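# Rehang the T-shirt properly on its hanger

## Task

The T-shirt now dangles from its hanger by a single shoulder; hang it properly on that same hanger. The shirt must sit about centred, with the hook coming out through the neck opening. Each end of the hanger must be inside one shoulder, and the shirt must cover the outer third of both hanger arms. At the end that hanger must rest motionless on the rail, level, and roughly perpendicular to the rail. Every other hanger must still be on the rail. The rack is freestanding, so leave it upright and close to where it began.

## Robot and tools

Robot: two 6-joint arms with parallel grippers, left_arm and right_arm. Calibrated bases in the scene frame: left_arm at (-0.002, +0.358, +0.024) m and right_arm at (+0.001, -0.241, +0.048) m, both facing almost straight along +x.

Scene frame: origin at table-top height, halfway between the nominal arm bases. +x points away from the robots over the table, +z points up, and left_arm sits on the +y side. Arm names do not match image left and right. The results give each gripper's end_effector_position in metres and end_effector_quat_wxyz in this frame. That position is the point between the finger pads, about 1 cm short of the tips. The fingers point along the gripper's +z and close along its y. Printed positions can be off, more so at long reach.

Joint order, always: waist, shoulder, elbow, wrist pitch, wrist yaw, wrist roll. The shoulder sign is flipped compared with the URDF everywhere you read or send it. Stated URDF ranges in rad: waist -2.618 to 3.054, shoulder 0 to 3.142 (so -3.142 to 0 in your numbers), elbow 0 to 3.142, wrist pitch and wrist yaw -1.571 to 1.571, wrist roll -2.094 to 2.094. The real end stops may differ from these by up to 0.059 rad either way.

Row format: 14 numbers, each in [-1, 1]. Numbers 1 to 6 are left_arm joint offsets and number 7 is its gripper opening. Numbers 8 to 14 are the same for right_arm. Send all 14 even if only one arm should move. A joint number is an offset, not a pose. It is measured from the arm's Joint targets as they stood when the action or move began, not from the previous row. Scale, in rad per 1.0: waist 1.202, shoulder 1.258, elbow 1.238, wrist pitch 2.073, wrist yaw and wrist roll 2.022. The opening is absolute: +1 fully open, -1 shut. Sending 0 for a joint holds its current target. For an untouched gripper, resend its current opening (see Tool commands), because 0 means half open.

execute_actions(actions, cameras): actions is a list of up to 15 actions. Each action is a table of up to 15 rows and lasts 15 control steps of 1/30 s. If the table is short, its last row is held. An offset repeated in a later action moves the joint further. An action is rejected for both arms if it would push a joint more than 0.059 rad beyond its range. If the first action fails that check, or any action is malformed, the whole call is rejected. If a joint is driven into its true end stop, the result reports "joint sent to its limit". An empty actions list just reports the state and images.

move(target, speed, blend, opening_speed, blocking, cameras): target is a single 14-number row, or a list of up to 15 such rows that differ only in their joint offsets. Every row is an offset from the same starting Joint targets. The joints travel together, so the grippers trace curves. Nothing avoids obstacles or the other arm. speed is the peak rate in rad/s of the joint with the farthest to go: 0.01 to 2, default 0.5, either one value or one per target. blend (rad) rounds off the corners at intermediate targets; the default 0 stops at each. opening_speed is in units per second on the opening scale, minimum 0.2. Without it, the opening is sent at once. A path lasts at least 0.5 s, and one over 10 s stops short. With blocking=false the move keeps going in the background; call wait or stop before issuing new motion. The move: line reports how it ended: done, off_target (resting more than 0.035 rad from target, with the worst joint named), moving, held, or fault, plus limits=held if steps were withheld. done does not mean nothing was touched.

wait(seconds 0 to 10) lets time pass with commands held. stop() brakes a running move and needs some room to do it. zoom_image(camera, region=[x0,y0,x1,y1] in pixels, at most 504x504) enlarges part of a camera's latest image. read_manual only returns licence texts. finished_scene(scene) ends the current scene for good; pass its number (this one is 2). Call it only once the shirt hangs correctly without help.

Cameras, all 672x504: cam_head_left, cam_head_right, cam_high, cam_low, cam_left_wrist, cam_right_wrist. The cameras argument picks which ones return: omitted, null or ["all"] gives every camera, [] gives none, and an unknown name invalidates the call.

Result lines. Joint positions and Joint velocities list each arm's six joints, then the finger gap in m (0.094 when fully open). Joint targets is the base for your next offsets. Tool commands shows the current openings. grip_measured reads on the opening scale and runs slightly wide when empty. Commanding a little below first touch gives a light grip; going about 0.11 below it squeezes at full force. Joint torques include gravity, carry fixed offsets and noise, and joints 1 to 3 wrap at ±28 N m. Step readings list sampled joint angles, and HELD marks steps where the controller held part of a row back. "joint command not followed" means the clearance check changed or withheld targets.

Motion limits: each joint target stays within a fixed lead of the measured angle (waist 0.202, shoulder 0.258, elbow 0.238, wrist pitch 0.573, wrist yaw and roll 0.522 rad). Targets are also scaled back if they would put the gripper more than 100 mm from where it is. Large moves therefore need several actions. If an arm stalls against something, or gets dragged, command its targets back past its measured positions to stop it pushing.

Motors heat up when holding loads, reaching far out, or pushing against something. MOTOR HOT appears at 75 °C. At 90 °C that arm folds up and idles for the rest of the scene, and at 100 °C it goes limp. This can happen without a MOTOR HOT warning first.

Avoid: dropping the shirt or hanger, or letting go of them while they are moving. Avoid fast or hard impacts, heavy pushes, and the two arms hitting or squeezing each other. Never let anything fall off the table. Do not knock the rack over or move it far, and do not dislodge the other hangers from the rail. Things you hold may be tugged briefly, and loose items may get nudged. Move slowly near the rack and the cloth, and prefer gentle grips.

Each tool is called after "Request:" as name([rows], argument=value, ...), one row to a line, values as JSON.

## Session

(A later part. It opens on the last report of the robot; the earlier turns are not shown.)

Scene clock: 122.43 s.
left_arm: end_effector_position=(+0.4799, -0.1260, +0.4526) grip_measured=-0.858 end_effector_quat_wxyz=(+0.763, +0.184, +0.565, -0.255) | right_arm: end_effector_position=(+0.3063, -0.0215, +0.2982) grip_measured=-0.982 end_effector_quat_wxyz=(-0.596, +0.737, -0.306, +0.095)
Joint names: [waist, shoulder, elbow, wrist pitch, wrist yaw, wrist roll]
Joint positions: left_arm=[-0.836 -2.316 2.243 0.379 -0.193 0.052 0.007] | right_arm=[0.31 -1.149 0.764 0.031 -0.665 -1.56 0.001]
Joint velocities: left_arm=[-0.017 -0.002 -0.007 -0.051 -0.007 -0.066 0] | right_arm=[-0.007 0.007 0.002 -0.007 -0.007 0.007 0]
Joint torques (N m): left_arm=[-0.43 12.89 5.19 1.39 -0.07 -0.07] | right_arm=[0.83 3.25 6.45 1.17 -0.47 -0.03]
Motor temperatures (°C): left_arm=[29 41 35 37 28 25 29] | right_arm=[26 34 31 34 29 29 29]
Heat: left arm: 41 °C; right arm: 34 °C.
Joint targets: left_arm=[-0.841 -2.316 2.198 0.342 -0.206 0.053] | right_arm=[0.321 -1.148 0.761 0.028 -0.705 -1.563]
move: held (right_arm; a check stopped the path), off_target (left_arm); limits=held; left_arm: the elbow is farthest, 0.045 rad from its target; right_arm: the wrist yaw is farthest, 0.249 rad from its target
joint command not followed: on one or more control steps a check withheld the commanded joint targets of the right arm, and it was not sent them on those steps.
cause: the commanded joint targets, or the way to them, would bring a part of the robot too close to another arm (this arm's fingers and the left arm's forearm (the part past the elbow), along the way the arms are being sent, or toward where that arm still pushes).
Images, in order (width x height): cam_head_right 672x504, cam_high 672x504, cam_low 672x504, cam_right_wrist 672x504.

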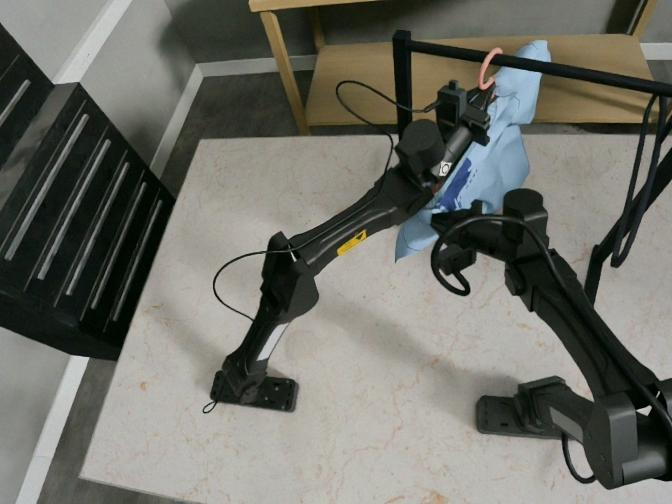

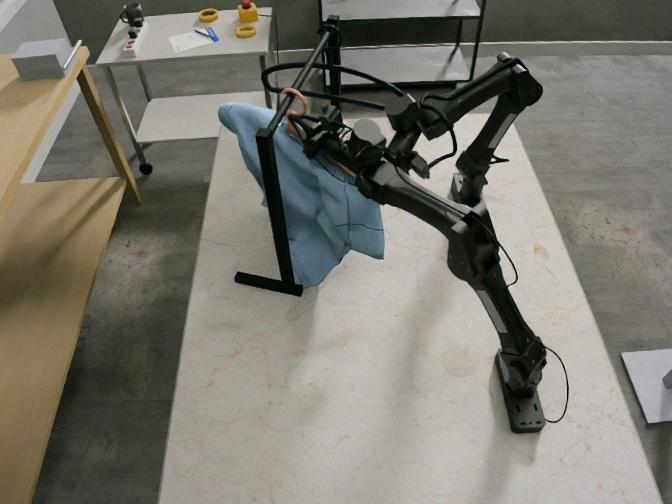

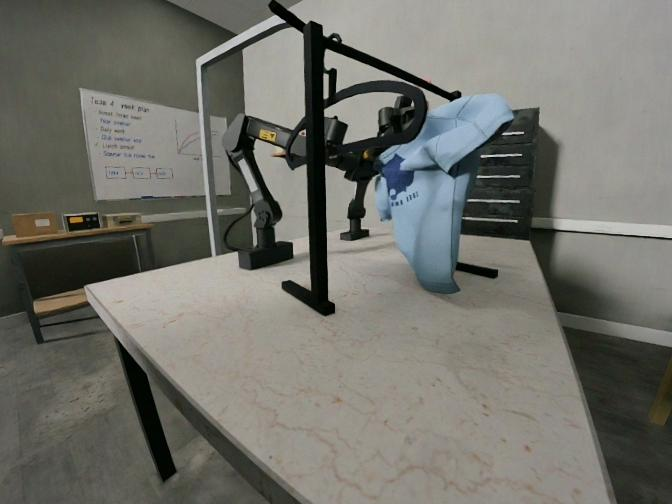

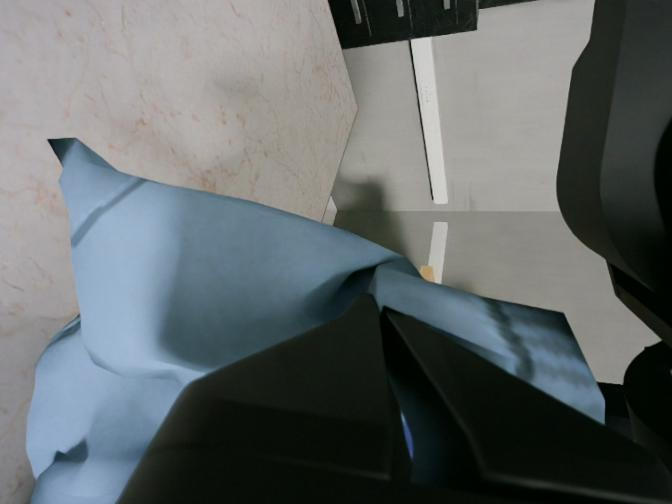

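Request:
zoom_image(camera="cam_low", region=[320, 60, 540, 300])

Request:
zoom_image(camera="cam_high", region=[270, 80, 400, 220])

Request:
zoom_image(camera="cam_head_right", region=[380, 120, 500, 270])

Scaled by 2.100 from the camera's 672x504 image, which has a finer 960x720 frame.

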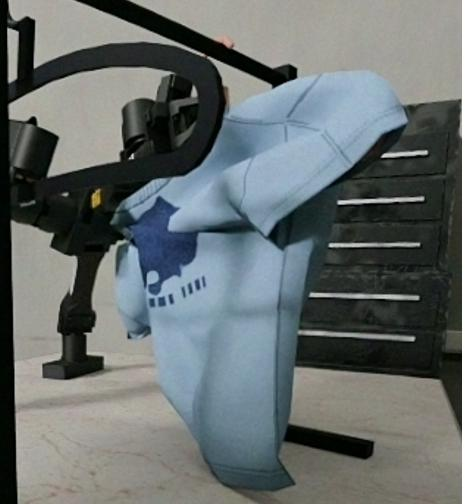

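Scaled by 3.600 from the camera's 672x504 image, which has a finer 960x720 frame.

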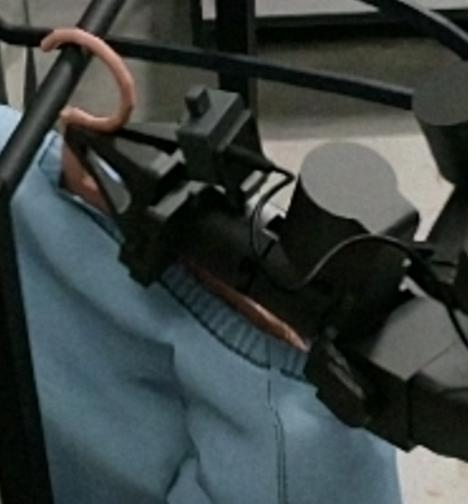

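Scaled by 3.360 from the camera's 672x504 image, which has a finer 960x720 frame.

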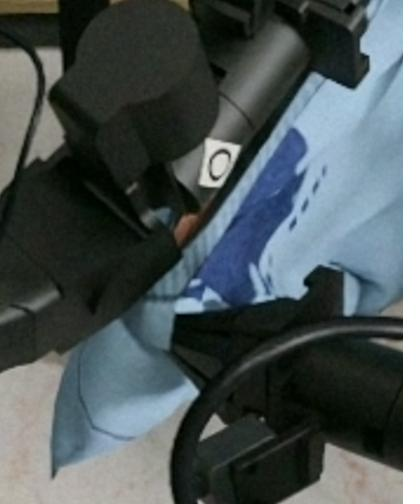

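Request:
move([
  [0,0,0,0,0,0,-0.95,-0.090,-0.022,-0.037,0.027,-0.084,0,-1],
  [0,0,0,0,0,0,-0.95,-0.225,-0.172,0.120,-0.018,-0.156,0,-1],
], speed=0.3, blend=0.05, cameras=["cam_head_right","cam_high","cam_right_wrist","cam_low"])

Request:
zoom_image(camera="cam_high", region=[180, 70, 400, 300])

Request:
zoom_image(camera="cam_head_right", region=[380, 20, 600, 240])

Scene clock: 125.07 s.
left_arm: end_effector_position=(+0.4799, -0.1260, +0.4526) grip_measured=-0.858 end_effector_quat_wxyz=(+0.763, +0.184, +0.565, -0.255) | right_arm: end_effector_position=(+0.3480, -0.0668, +0.2851) grip_measured=-0.982 end_effector_quat_wxyz=(-0.612, +0.717, -0.334, +0.015)
Joint names: [waist, shoulder, elbow, wrist pitch, wrist yaw, wrist roll]
Joint positions: left_arm=[-0.836 -2.316 2.243 0.379 -0.193 0.052 0.007] | right_arm=[0.054 -1.358 0.867 0.016 -0.99 -1.566 0.001]
Joint velocities: left_arm=[0.007 0.007 -0.002 -0.081 0.066 -0.081 0] | right_arm=[-0.002 0.007 -0.017 -0.007 0.022 -0.037 0]
Joint torques (N m): left_arm=[-0.29 13.15 4.94 1.35 -0.07 0.02] | right_arm=[-0.23 4.27 9.58 0.84 -0.43 -0.03]
Motor temperatures (°C): left_arm=[29 41 35 37 28 25 29] | right_arm=[26 34 31 34 29 29 29]
Heat: left arm: 41 °C; right arm: 34 °C.
Joint targets: left_arm=[-0.841 -2.316 2.198 0.342 -0.206 0.053] | right_arm=[0.050 -1.365 0.910 -0.009 -1.020 -1.563]
move: off_target (left_arm, right_arm); left_arm: the elbow is farthest, 0.045 rad from its target; right_arm: the elbow is farthest, 0.043 rad from its target
Images, in order (width x height): cam_head_right 672x504, cam_high 672x504, cam_low 672x504, cam_right_wrist 672x504.

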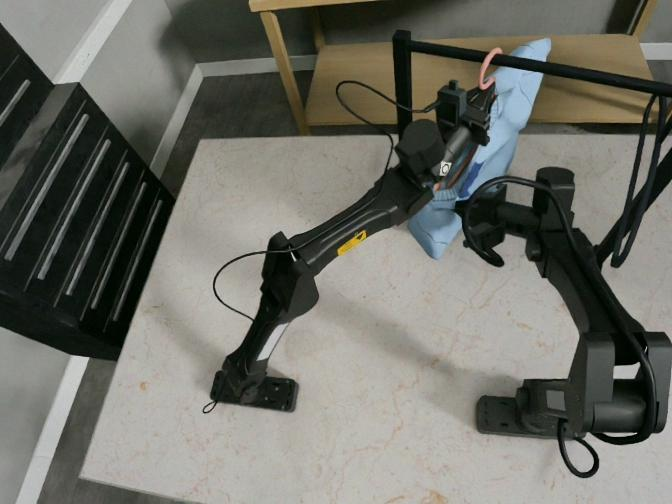

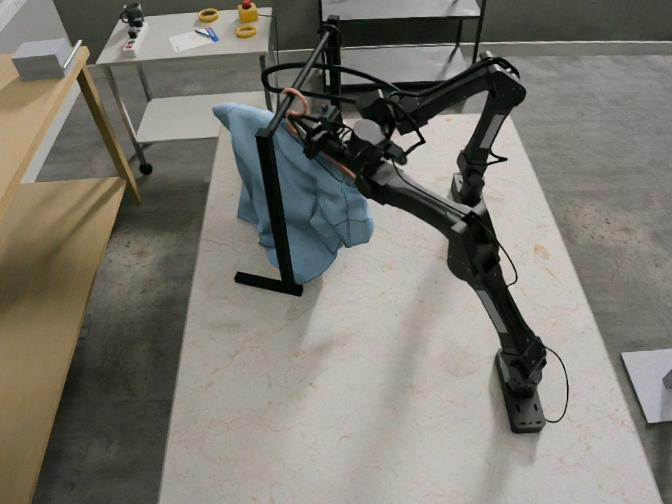

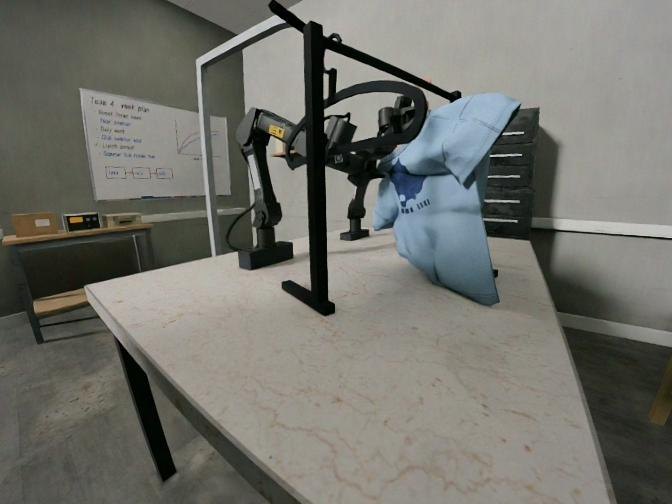

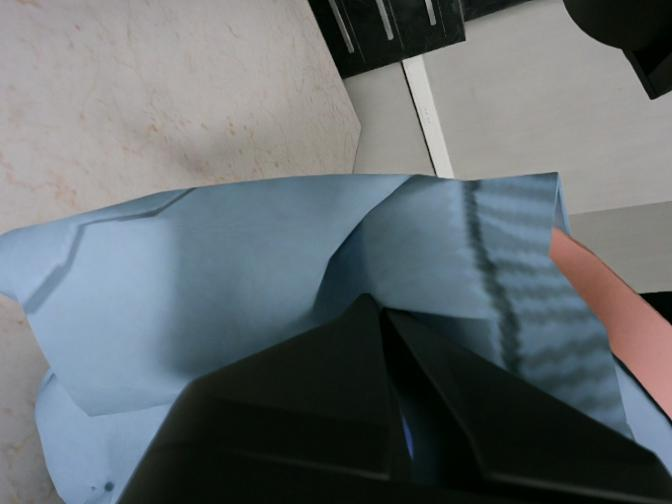

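Scaled by 2.191 from the camera's 672x504 image, which has a finer 960x720 frame.

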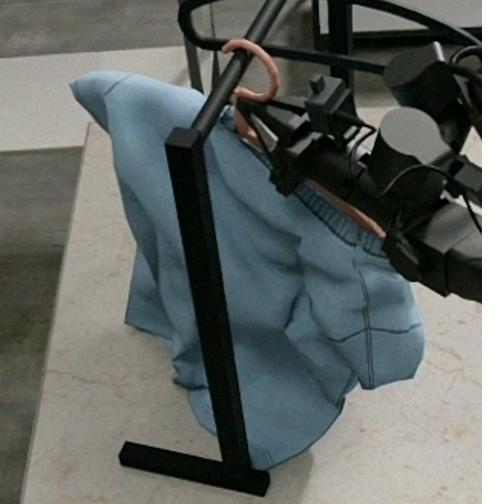

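Scaled by 2.291 from the camera's 672x504 image, which has a finer 960x720 frame.

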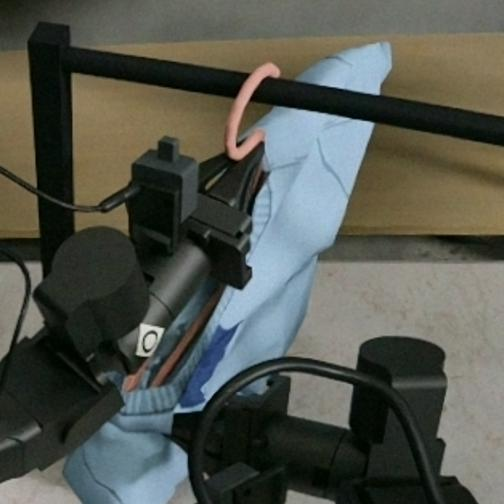

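Request:
move(target=[0,0,0,0,0,0,-0.95,-0.111,-0.155,0.234,-0.092,-0.047,0,-1], speed=0.3, cameras=["cam_head_right","cam_high","cam_right_wrist","cam_low"])

Request:
zoom_image(camera="cam_high", region=[180, 70, 400, 300])

Request:
zoom_image(camera="cam_head_right", region=[380, 20, 600, 240])

Scene clock: 127.00 s.
left_arm: end_effector_position=(+0.4804, -0.1245, +0.4543) grip_measured=-0.858 end_effector_quat_wxyz=(+0.767, +0.181, +0.562, -0.252) | right_arm: end_effector_position=(+0.3929, -0.0986, +0.3082) grip_measured=-0.982 end_effector_quat_wxyz=(-0.615, +0.695, -0.371, -0.041)
Joint names: [waist, shoulder, elbow, wrist pitch, wrist yaw, wrist roll]
Joint positions: left_arm=[-0.836 -2.316 2.243 0.387 -0.201 0.058 0.007] | right_arm=[-0.065 -1.548 1.148 -0.197 -1.13 -1.566 0.001]
Joint velocities: left_arm=[-0.002 0.017 -0.007 -0.066 0.037 -0.051 -0.001] | right_arm=[-0.012 -0.012 0.007 -0.051 -0.022 -0.022 0]
Joint torques (N m): left_arm=[-0.55 13.22 5.03 1.28 -0.08 0.02] | right_arm=[-1.43 5.71 10.13 0.94 -0.04 -0.03]
Motor temperatures (°C): left_arm=[29 42 35 37 28 25 29] | right_arm=[26 34 32 34 29 29 29]
Heat: left arm: 42 °C; right arm: 34 °C.
Joint targets: left_arm=[-0.841 -2.316 2.198 0.342 -0.206 0.053] | right_arm=[-0.083 -1.560 1.199 -0.200 -1.115 -1.563]
move: off_target (left_arm, right_arm); left_arm: the elbow is farthest, 0.045 rad from its target; right_arm: the elbow is farthest, 0.051 rad from its target
Images, in order (width x height): cam_head_right 672x504, cam_high 672x504, cam_low 672x504, cam_right_wrist 672x504.

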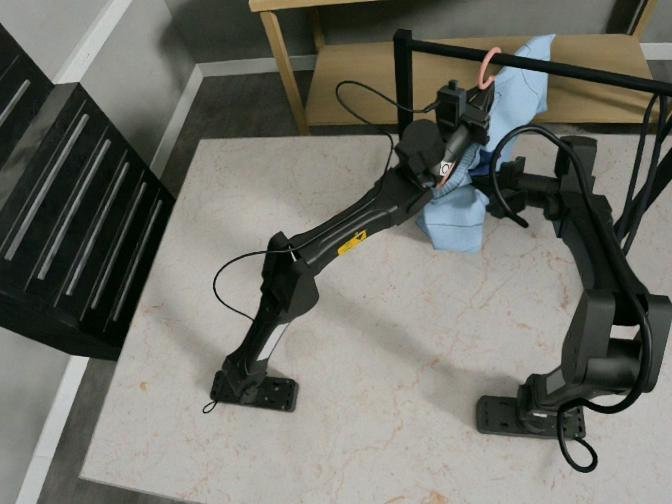

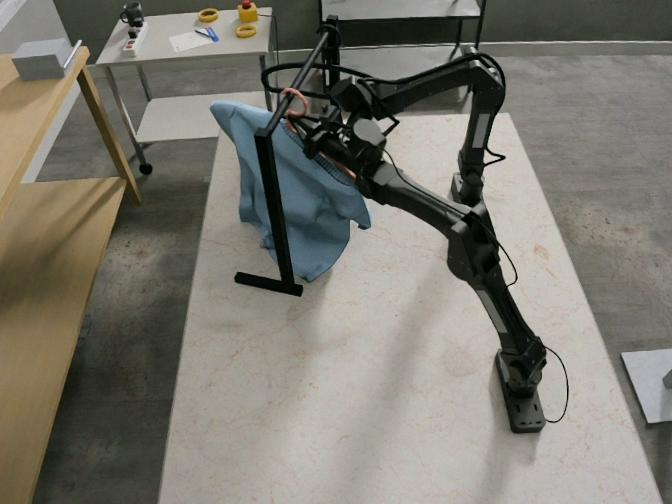

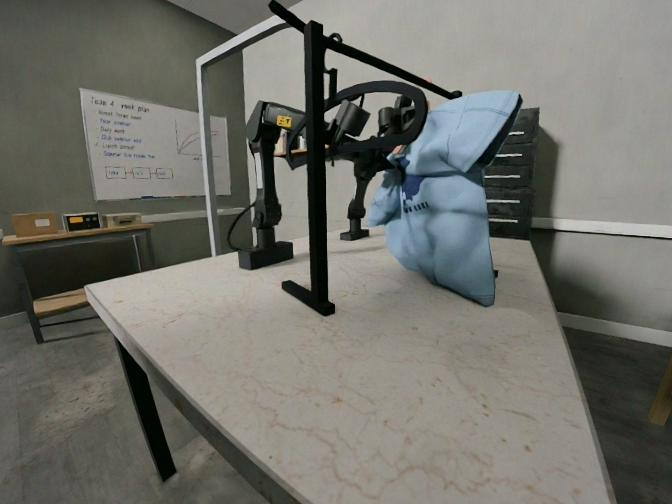

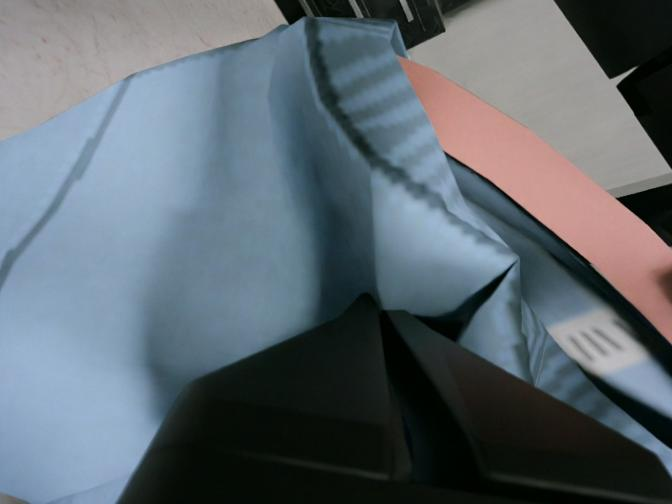

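Scaled by 2.191 from the camera's 672x504 image, which has a finer 960x720 frame.

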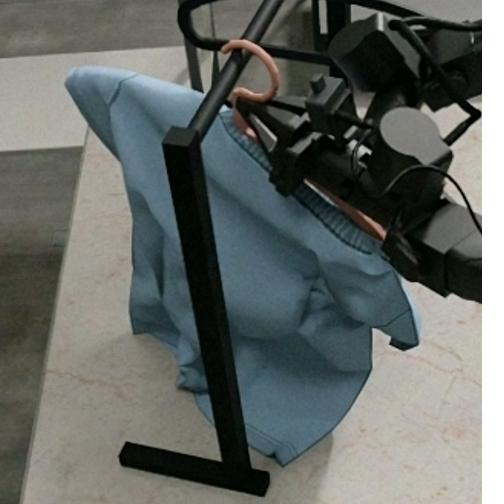

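Scaled by 2.291 from the camera's 672x504 image, which has a finer 960x720 frame.

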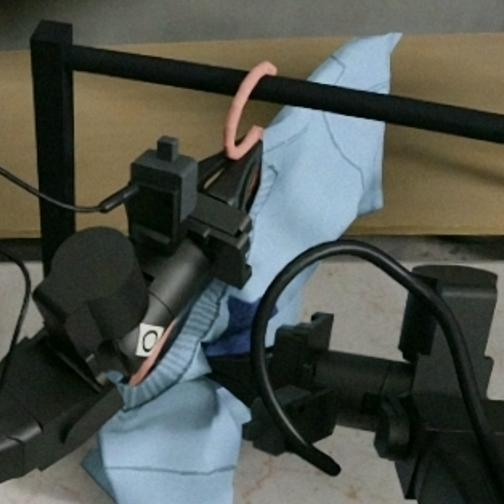

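Request:
move(target=[0,0,0,0,0,0,-0.95,0,0,0,0,0,0,-0.3], opening_speed=1, cameras=[])

Request:
move(target=[0,0,0,0,0,0,-0.95,-0.2,0,-0.03,0,0,0,-0.3], speed=0.4)

Request:
zoom_image(camera="cam_high", region=[180, 70, 400, 300])

Request:
zoom_image(camera="cam_head_right", region=[380, 20, 600, 240])

Request:
zoom_image(camera="cam_low", region=[320, 60, 540, 300])

Scene clock: 129.30 s.
left_arm: end_effector_position=(+0.4804, -0.1246, +0.4537) grip_measured=-0.858 end_effector_quat_wxyz=(+0.766, +0.179, +0.563, -0.253) | right_arm: end_effector_position=(+0.3980, -0.1055, +0.3103) grip_measured=-0.302 end_effector_quat_wxyz=(-0.614, +0.693, -0.378, -0.027)
Joint names: [waist, shoulder, elbow, wrist pitch, wrist yaw, wrist roll]
Joint positions: left_arm=[-0.836 -2.316 2.24 0.39 -0.201 0.054 0.007] | right_arm=[-0.079 -1.548 1.159 -0.199 -1.113 -1.566 0.033]
Joint velocities: left_arm=[-0.017 -0.017 -0.007 -0.022 0.007 -0.007 0] | right_arm=[0.007 0.007 -0.002 0.022 -0.051 0.051 0]
Joint torques (N m): left_arm=[-0.61 13.37 5.39 1.27 -0.07 -0.05] | right_arm=[-0.34 5.71 9.39 0.93 -0.21 -0.03]
Motor temperatures (°C): left_arm=[29 42 35 37 28 25 29] | right_arm=[26 34 32 34 29 29 29]
Heat: left arm: 42 °C; right arm: 34 °C.
Joint targets: left_arm=[-0.841 -2.316 2.199 0.342 -0.206 0.053] | right_arm=[-0.083 -1.560 1.199 -0.200 -1.115 -1.563]
move: off_target (left_arm, right_arm); left_arm: the wrist pitch is farthest, 0.048 rad from its target; right_arm: the elbow is farthest, 0.040 rad from its target
No camera images: "cameras" was empty.

Scene clock: 130.30 s.
left_arm: end_effector_position=(+0.4804, -0.1246, +0.4537) grip_measured=-0.858 end_effector_quat_wxyz=(+0.766, +0.180, +0.563, -0.253) | right_arm: end_effector_position=(+0.4192, -0.2067, +0.3102) grip_measured=-0.302 end_effector_quat_wxyz=(+0.612, -0.641, +0.461, -0.049)
Joint names: [waist, shoulder, elbow, wrist pitch, wrist yaw, wrist roll]
Joint positions: left_arm=[-0.836 -2.316 2.24 0.39 -0.201 0.055 0.007] | right_arm=[-0.325 -1.548 1.159 -0.199 -1.112 -1.566 0.033]
Joint velocities: left_arm=[-0.007 0.012 0.012 0.037 0.007 -0.037 0] | right_arm=[-0.017 0.012 -0.002 0.022 0.066 -0.037 0]
Joint torques (N m): left_arm=[-0.53 13 5.37 1.23 -0.06 -0.03] | right_arm=[0.09 5.72 6.64 0.93 -0.23 -0.04]
Motor temperatures (°C): left_arm=[29 42 35 37 28 25 29] | right_arm=[26 34 32 34 29 29 29]
Heat: left arm: 42 °C; right arm: 34 °C.
Joint targets: left_arm=[-0.841 -2.316 2.199 0.342 -0.206 0.053] | right_arm=[-0.324 -1.560 1.162 -0.200 -1.115 -1.563]
move: off_target (left_arm); left_arm: the wrist pitch is farthest, 0.048 rad from its target

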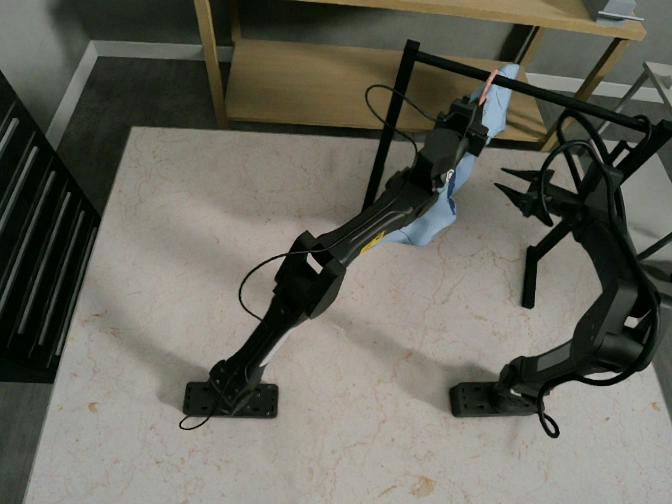

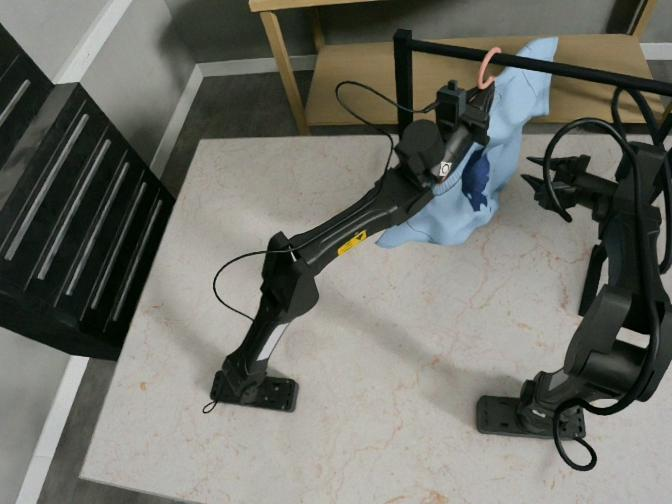

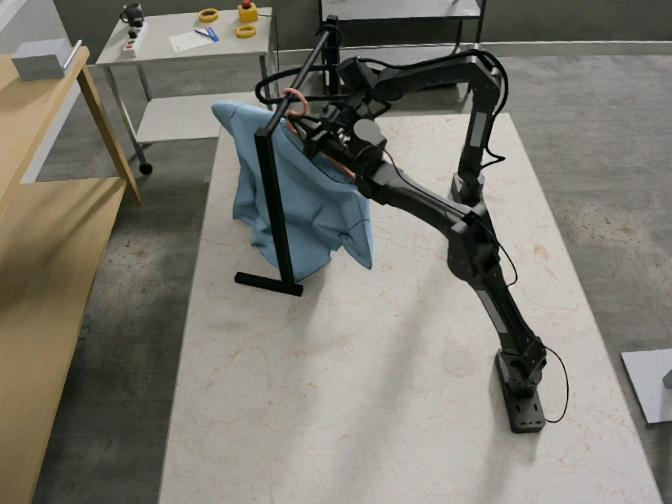

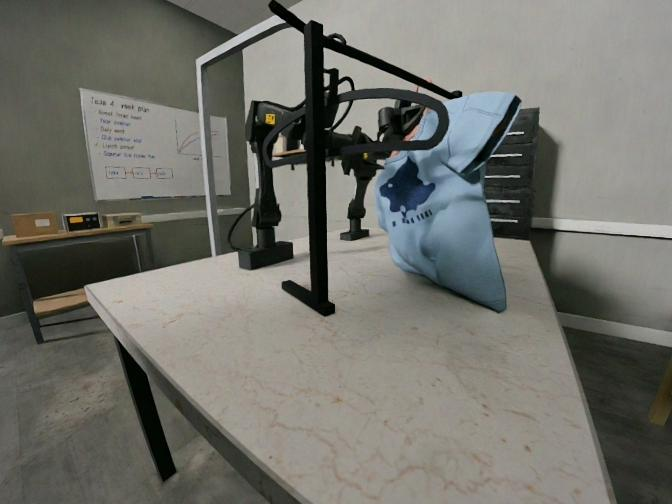

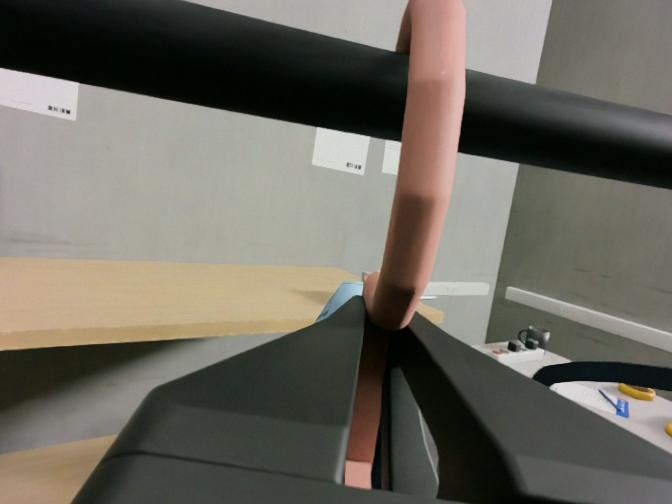

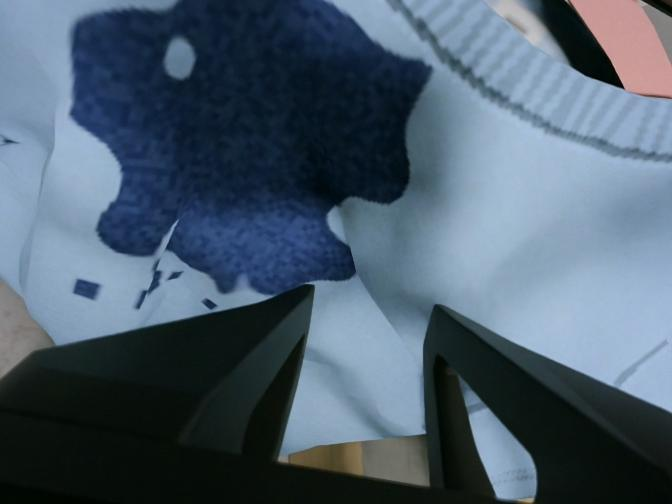

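Scaled by 2.191 from the camera's 672x504 image, which has a finer 960x720 frame.

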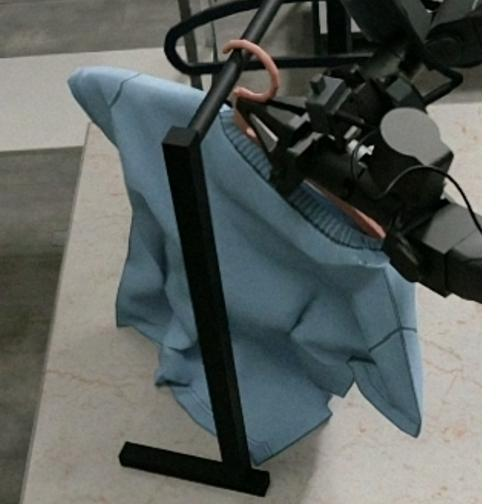

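Scaled by 2.291 from the camera's 672x504 image, which has a finer 960x720 frame.

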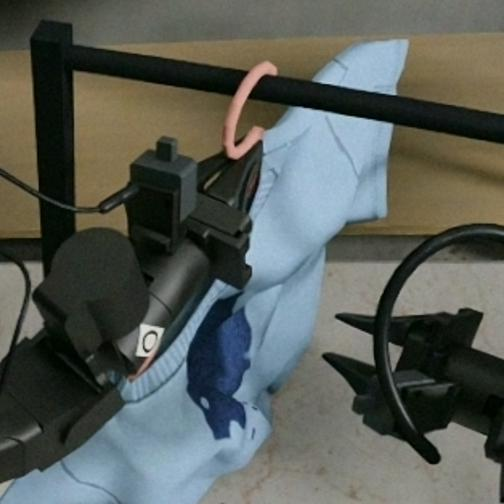

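Scaled by 2.100 from the camera's 672x504 image, which has a finer 960x720 frame.

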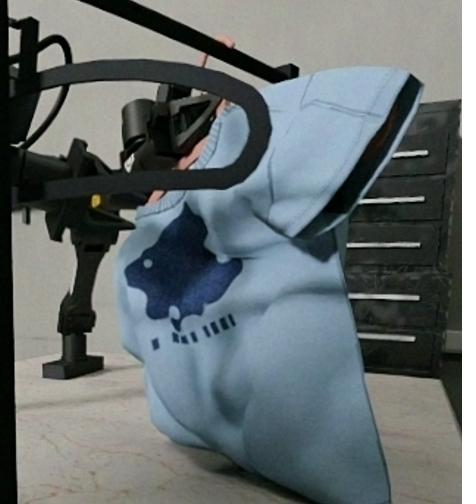

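Request:
execute_actions(actions=[], cameras=["cam_high","cam_low","cam_head_right"])

Request:
zoom_image(camera="cam_high", region=[180, 70, 400, 300])

Request:
zoom_image(camera="cam_low", region=[300, 40, 560, 320])

Request:
zoom_image(camera="cam_head_right", region=[360, 10, 620, 260])

Scene clock: 131.67 s.
left_arm: end_effector_position=(+0.4804, -0.1246, +0.4537) grip_measured=-0.858 end_effector_quat_wxyz=(+0.766, +0.180, +0.563, -0.253) | right_arm: end_effector_position=(+0.4192, -0.2067, +0.3102) grip_measured=-0.302 end_effector_quat_wxyz=(+0.612, -0.641, +0.461, -0.049)
Joint names: [waist, shoulder, elbow, wrist pitch, wrist yaw, wrist roll]
Joint positions: left_arm=[-0.836 -2.316 2.24 0.39 -0.201 0.055 0.007] | right_arm=[-0.325 -1.548 1.159 -0.199 -1.112 -1.566 0.033]
Joint velocities: left_arm=[0.002 0.002 -0.002 -0.051 -0.022 -0.066 0.001] | right_arm=[-0.002 -0.007 0.012 0.007 0.007 -0.007 -0.001]
Joint torques (N m): left_arm=[-0.55 13.24 5.59 1.24 -0.04 -0.02] | right_arm=[0.1 5.71 6.64 0.94 -0.23 -0.04]
Motor temperatures (°C): left_arm=[29 42 35 37 28 25 29] | right_arm=[26 34 32 34 29 29 28]
Heat: left arm: 42 °C; right arm: 34 °C.
Joint targets: left_arm=[-0.841 -2.316 2.199 0.342 -0.206 0.053] | right_arm=[-0.324 -1.560 1.162 -0.200 -1.115 -1.563]
Tool commands: left_gripper/opening=-0.95 right_gripper/opening=-0.3
Images, in order (width x height): cam_head_right 672x504, cam_high 672x504, cam_low 672x504.

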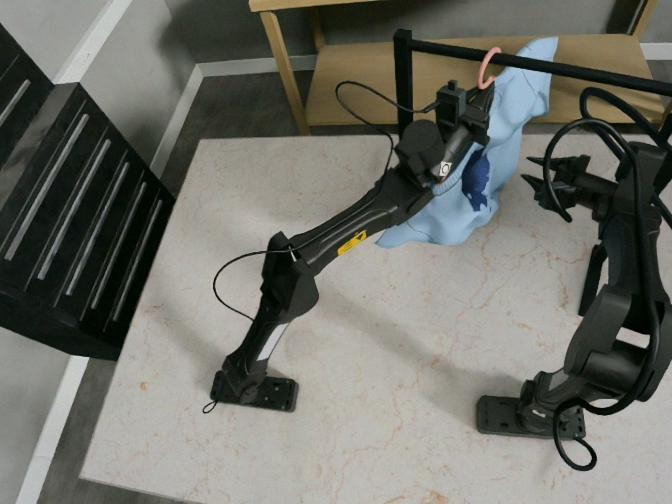

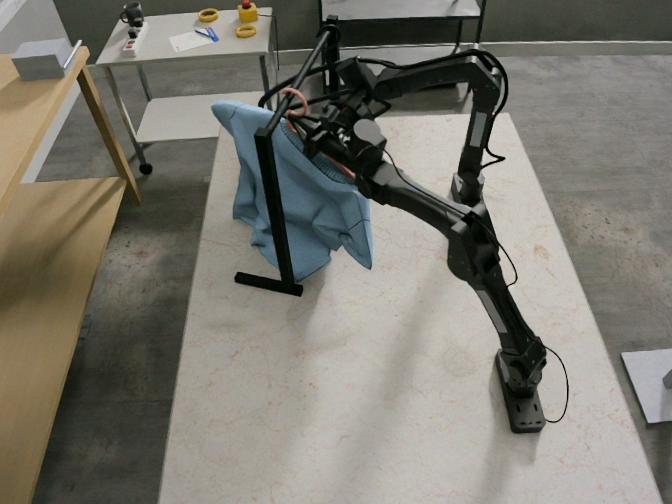

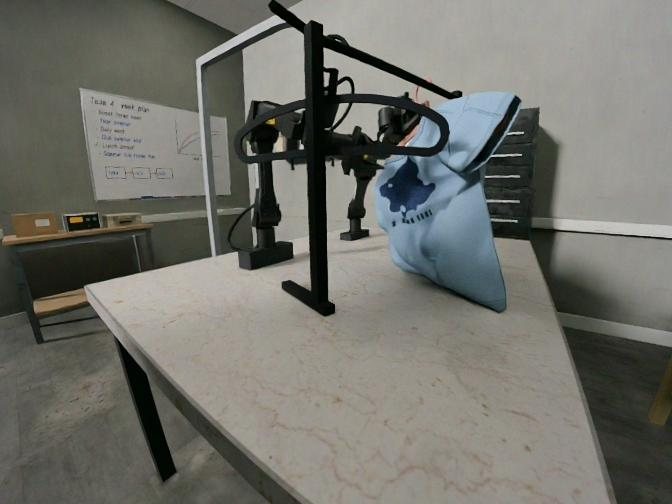

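Scaled by 2.191 from the camera's 672x504 image, which has a finer 960x720 frame.

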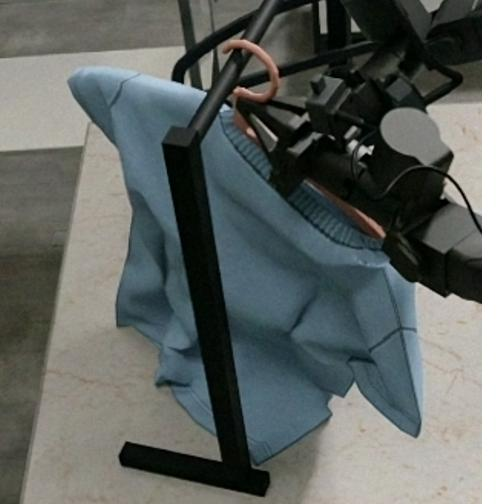

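Scaled by 1.800 from the camera's 672x504 image, which has a finer 960x720 frame.

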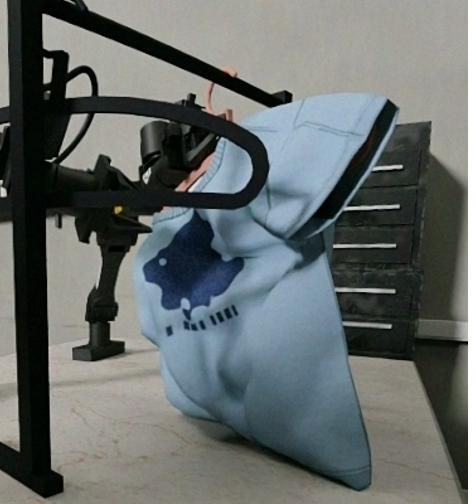

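Scaled by 1.938 from the camera's 672x504 image, which has a finer 960x720 frame.

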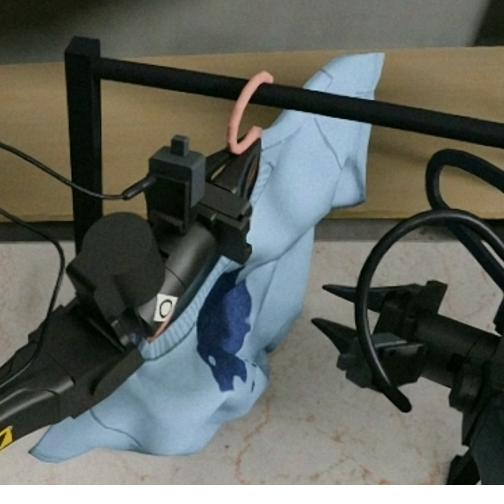

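Request:
move(target=[-0.005,0.035,0.188,-0.286,0.003,0,-0.95,0,0,0,0,0,0,-0.3], speed=0.25, cameras=["cam_high","cam_low","cam_head_right"])

Request:
zoom_image(camera="cam_high", region=[180, 70, 400, 300])

Request:
zoom_image(camera="cam_low", region=[300, 40, 560, 320])

Request:
zoom_image(camera="cam_head_right", region=[360, 10, 620, 260])

Scene clock: 136.20 s.
left_arm: end_effector_position=(+0.4740, -0.1161, +0.4508) grip_measured=-0.858 end_effector_quat_wxyz=(+0.693, +0.228, +0.651, -0.211) | right_arm: end_effector_position=(+0.4192, -0.2067, +0.3102) grip_measured=-0.302 end_effector_quat_wxyz=(+0.612, -0.641, +0.461, -0.049)
Joint names: [waist, shoulder, elbow, wrist pitch, wrist yaw, wrist roll]
Joint positions: left_arm=[-0.836 -2.284 2.433 -0.099 -0.207 0.052 0.007] | right_arm=[-0.325 -1.548 1.159 -0.199 -1.112 -1.566 0.033]
Joint velocities: left_arm=[0.002 -0.002 -0.007 -0.037 -0.095 -0.022 0] | right_arm=[-0.017 0.012 0.027 -0.007 -0.051 0.007 0.001]
Joint torques (N m): left_arm=[-1.2 13.76 8.51 0.42 0.01 -0.05] | right_arm=[0.09 5.7 6.61 0.94 -0.23 -0.03]
Motor temperatures (°C): left_arm=[29 42 35 36 28 25 29] | right_arm=[26 34 32 34 29 29 28]
Heat: left arm: 42 °C; right arm: 34 °C.
Joint targets: left_arm=[-0.847 -2.272 2.431 -0.251 -0.200 0.053] | right_arm=[-0.324 -1.560 1.162 -0.200 -1.115 -1.563]
move: off_target (left_arm); left_arm: the wrist pitch is farthest, 0.152 rad from its target
Images, in order (width x height): cam_head_right 672x504, cam_high 672x504, cam_low 672x504.

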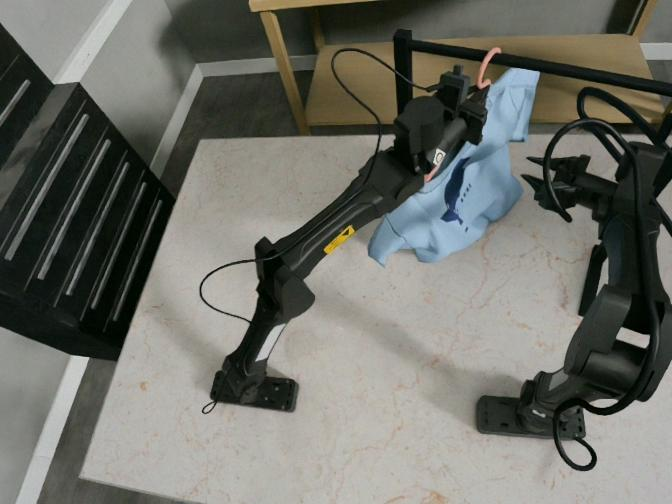

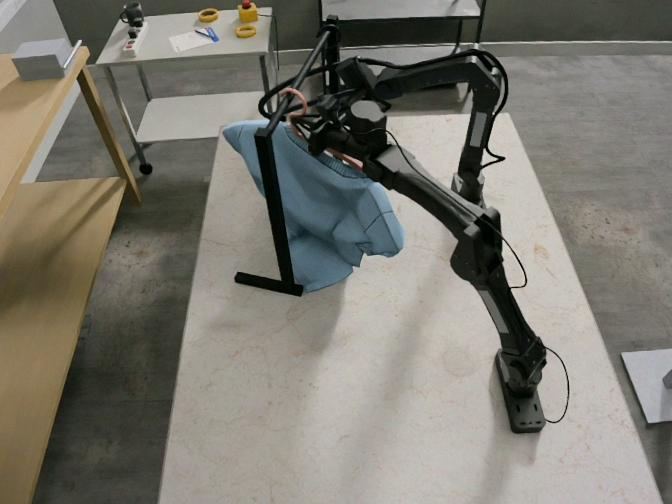

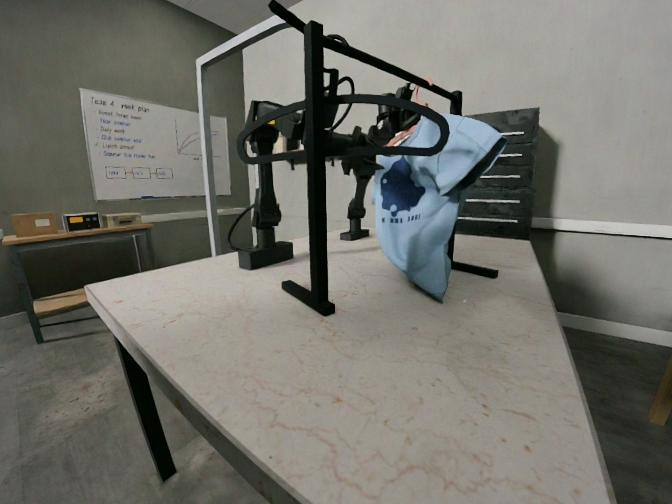

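Scaled by 2.191 from the camera's 672x504 image, which has a finer 960x720 frame.

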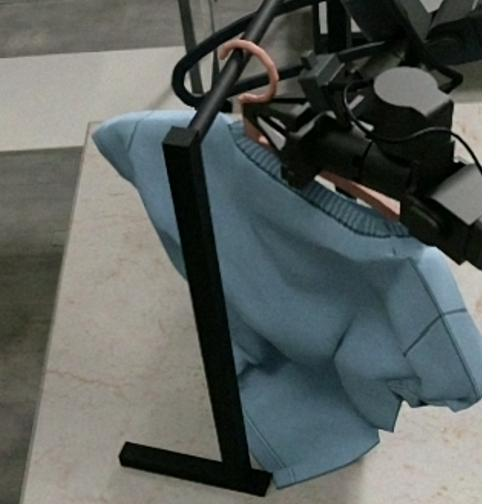

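Scaled by 1.800 from the camera's 672x504 image, which has a finer 960x720 frame.

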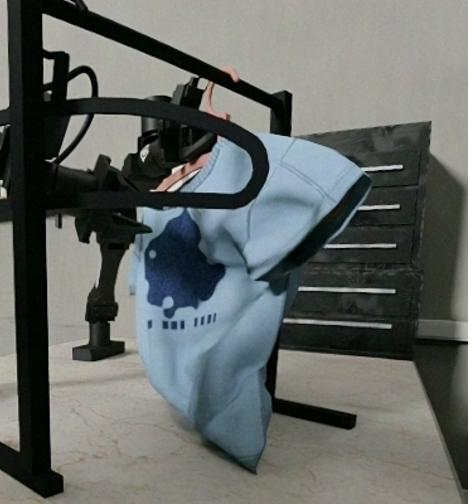

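Scaled by 1.938 from the camera's 672x504 image, which has a finer 960x720 frame.

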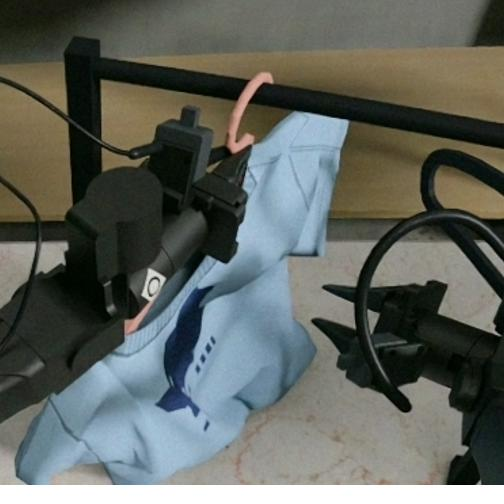

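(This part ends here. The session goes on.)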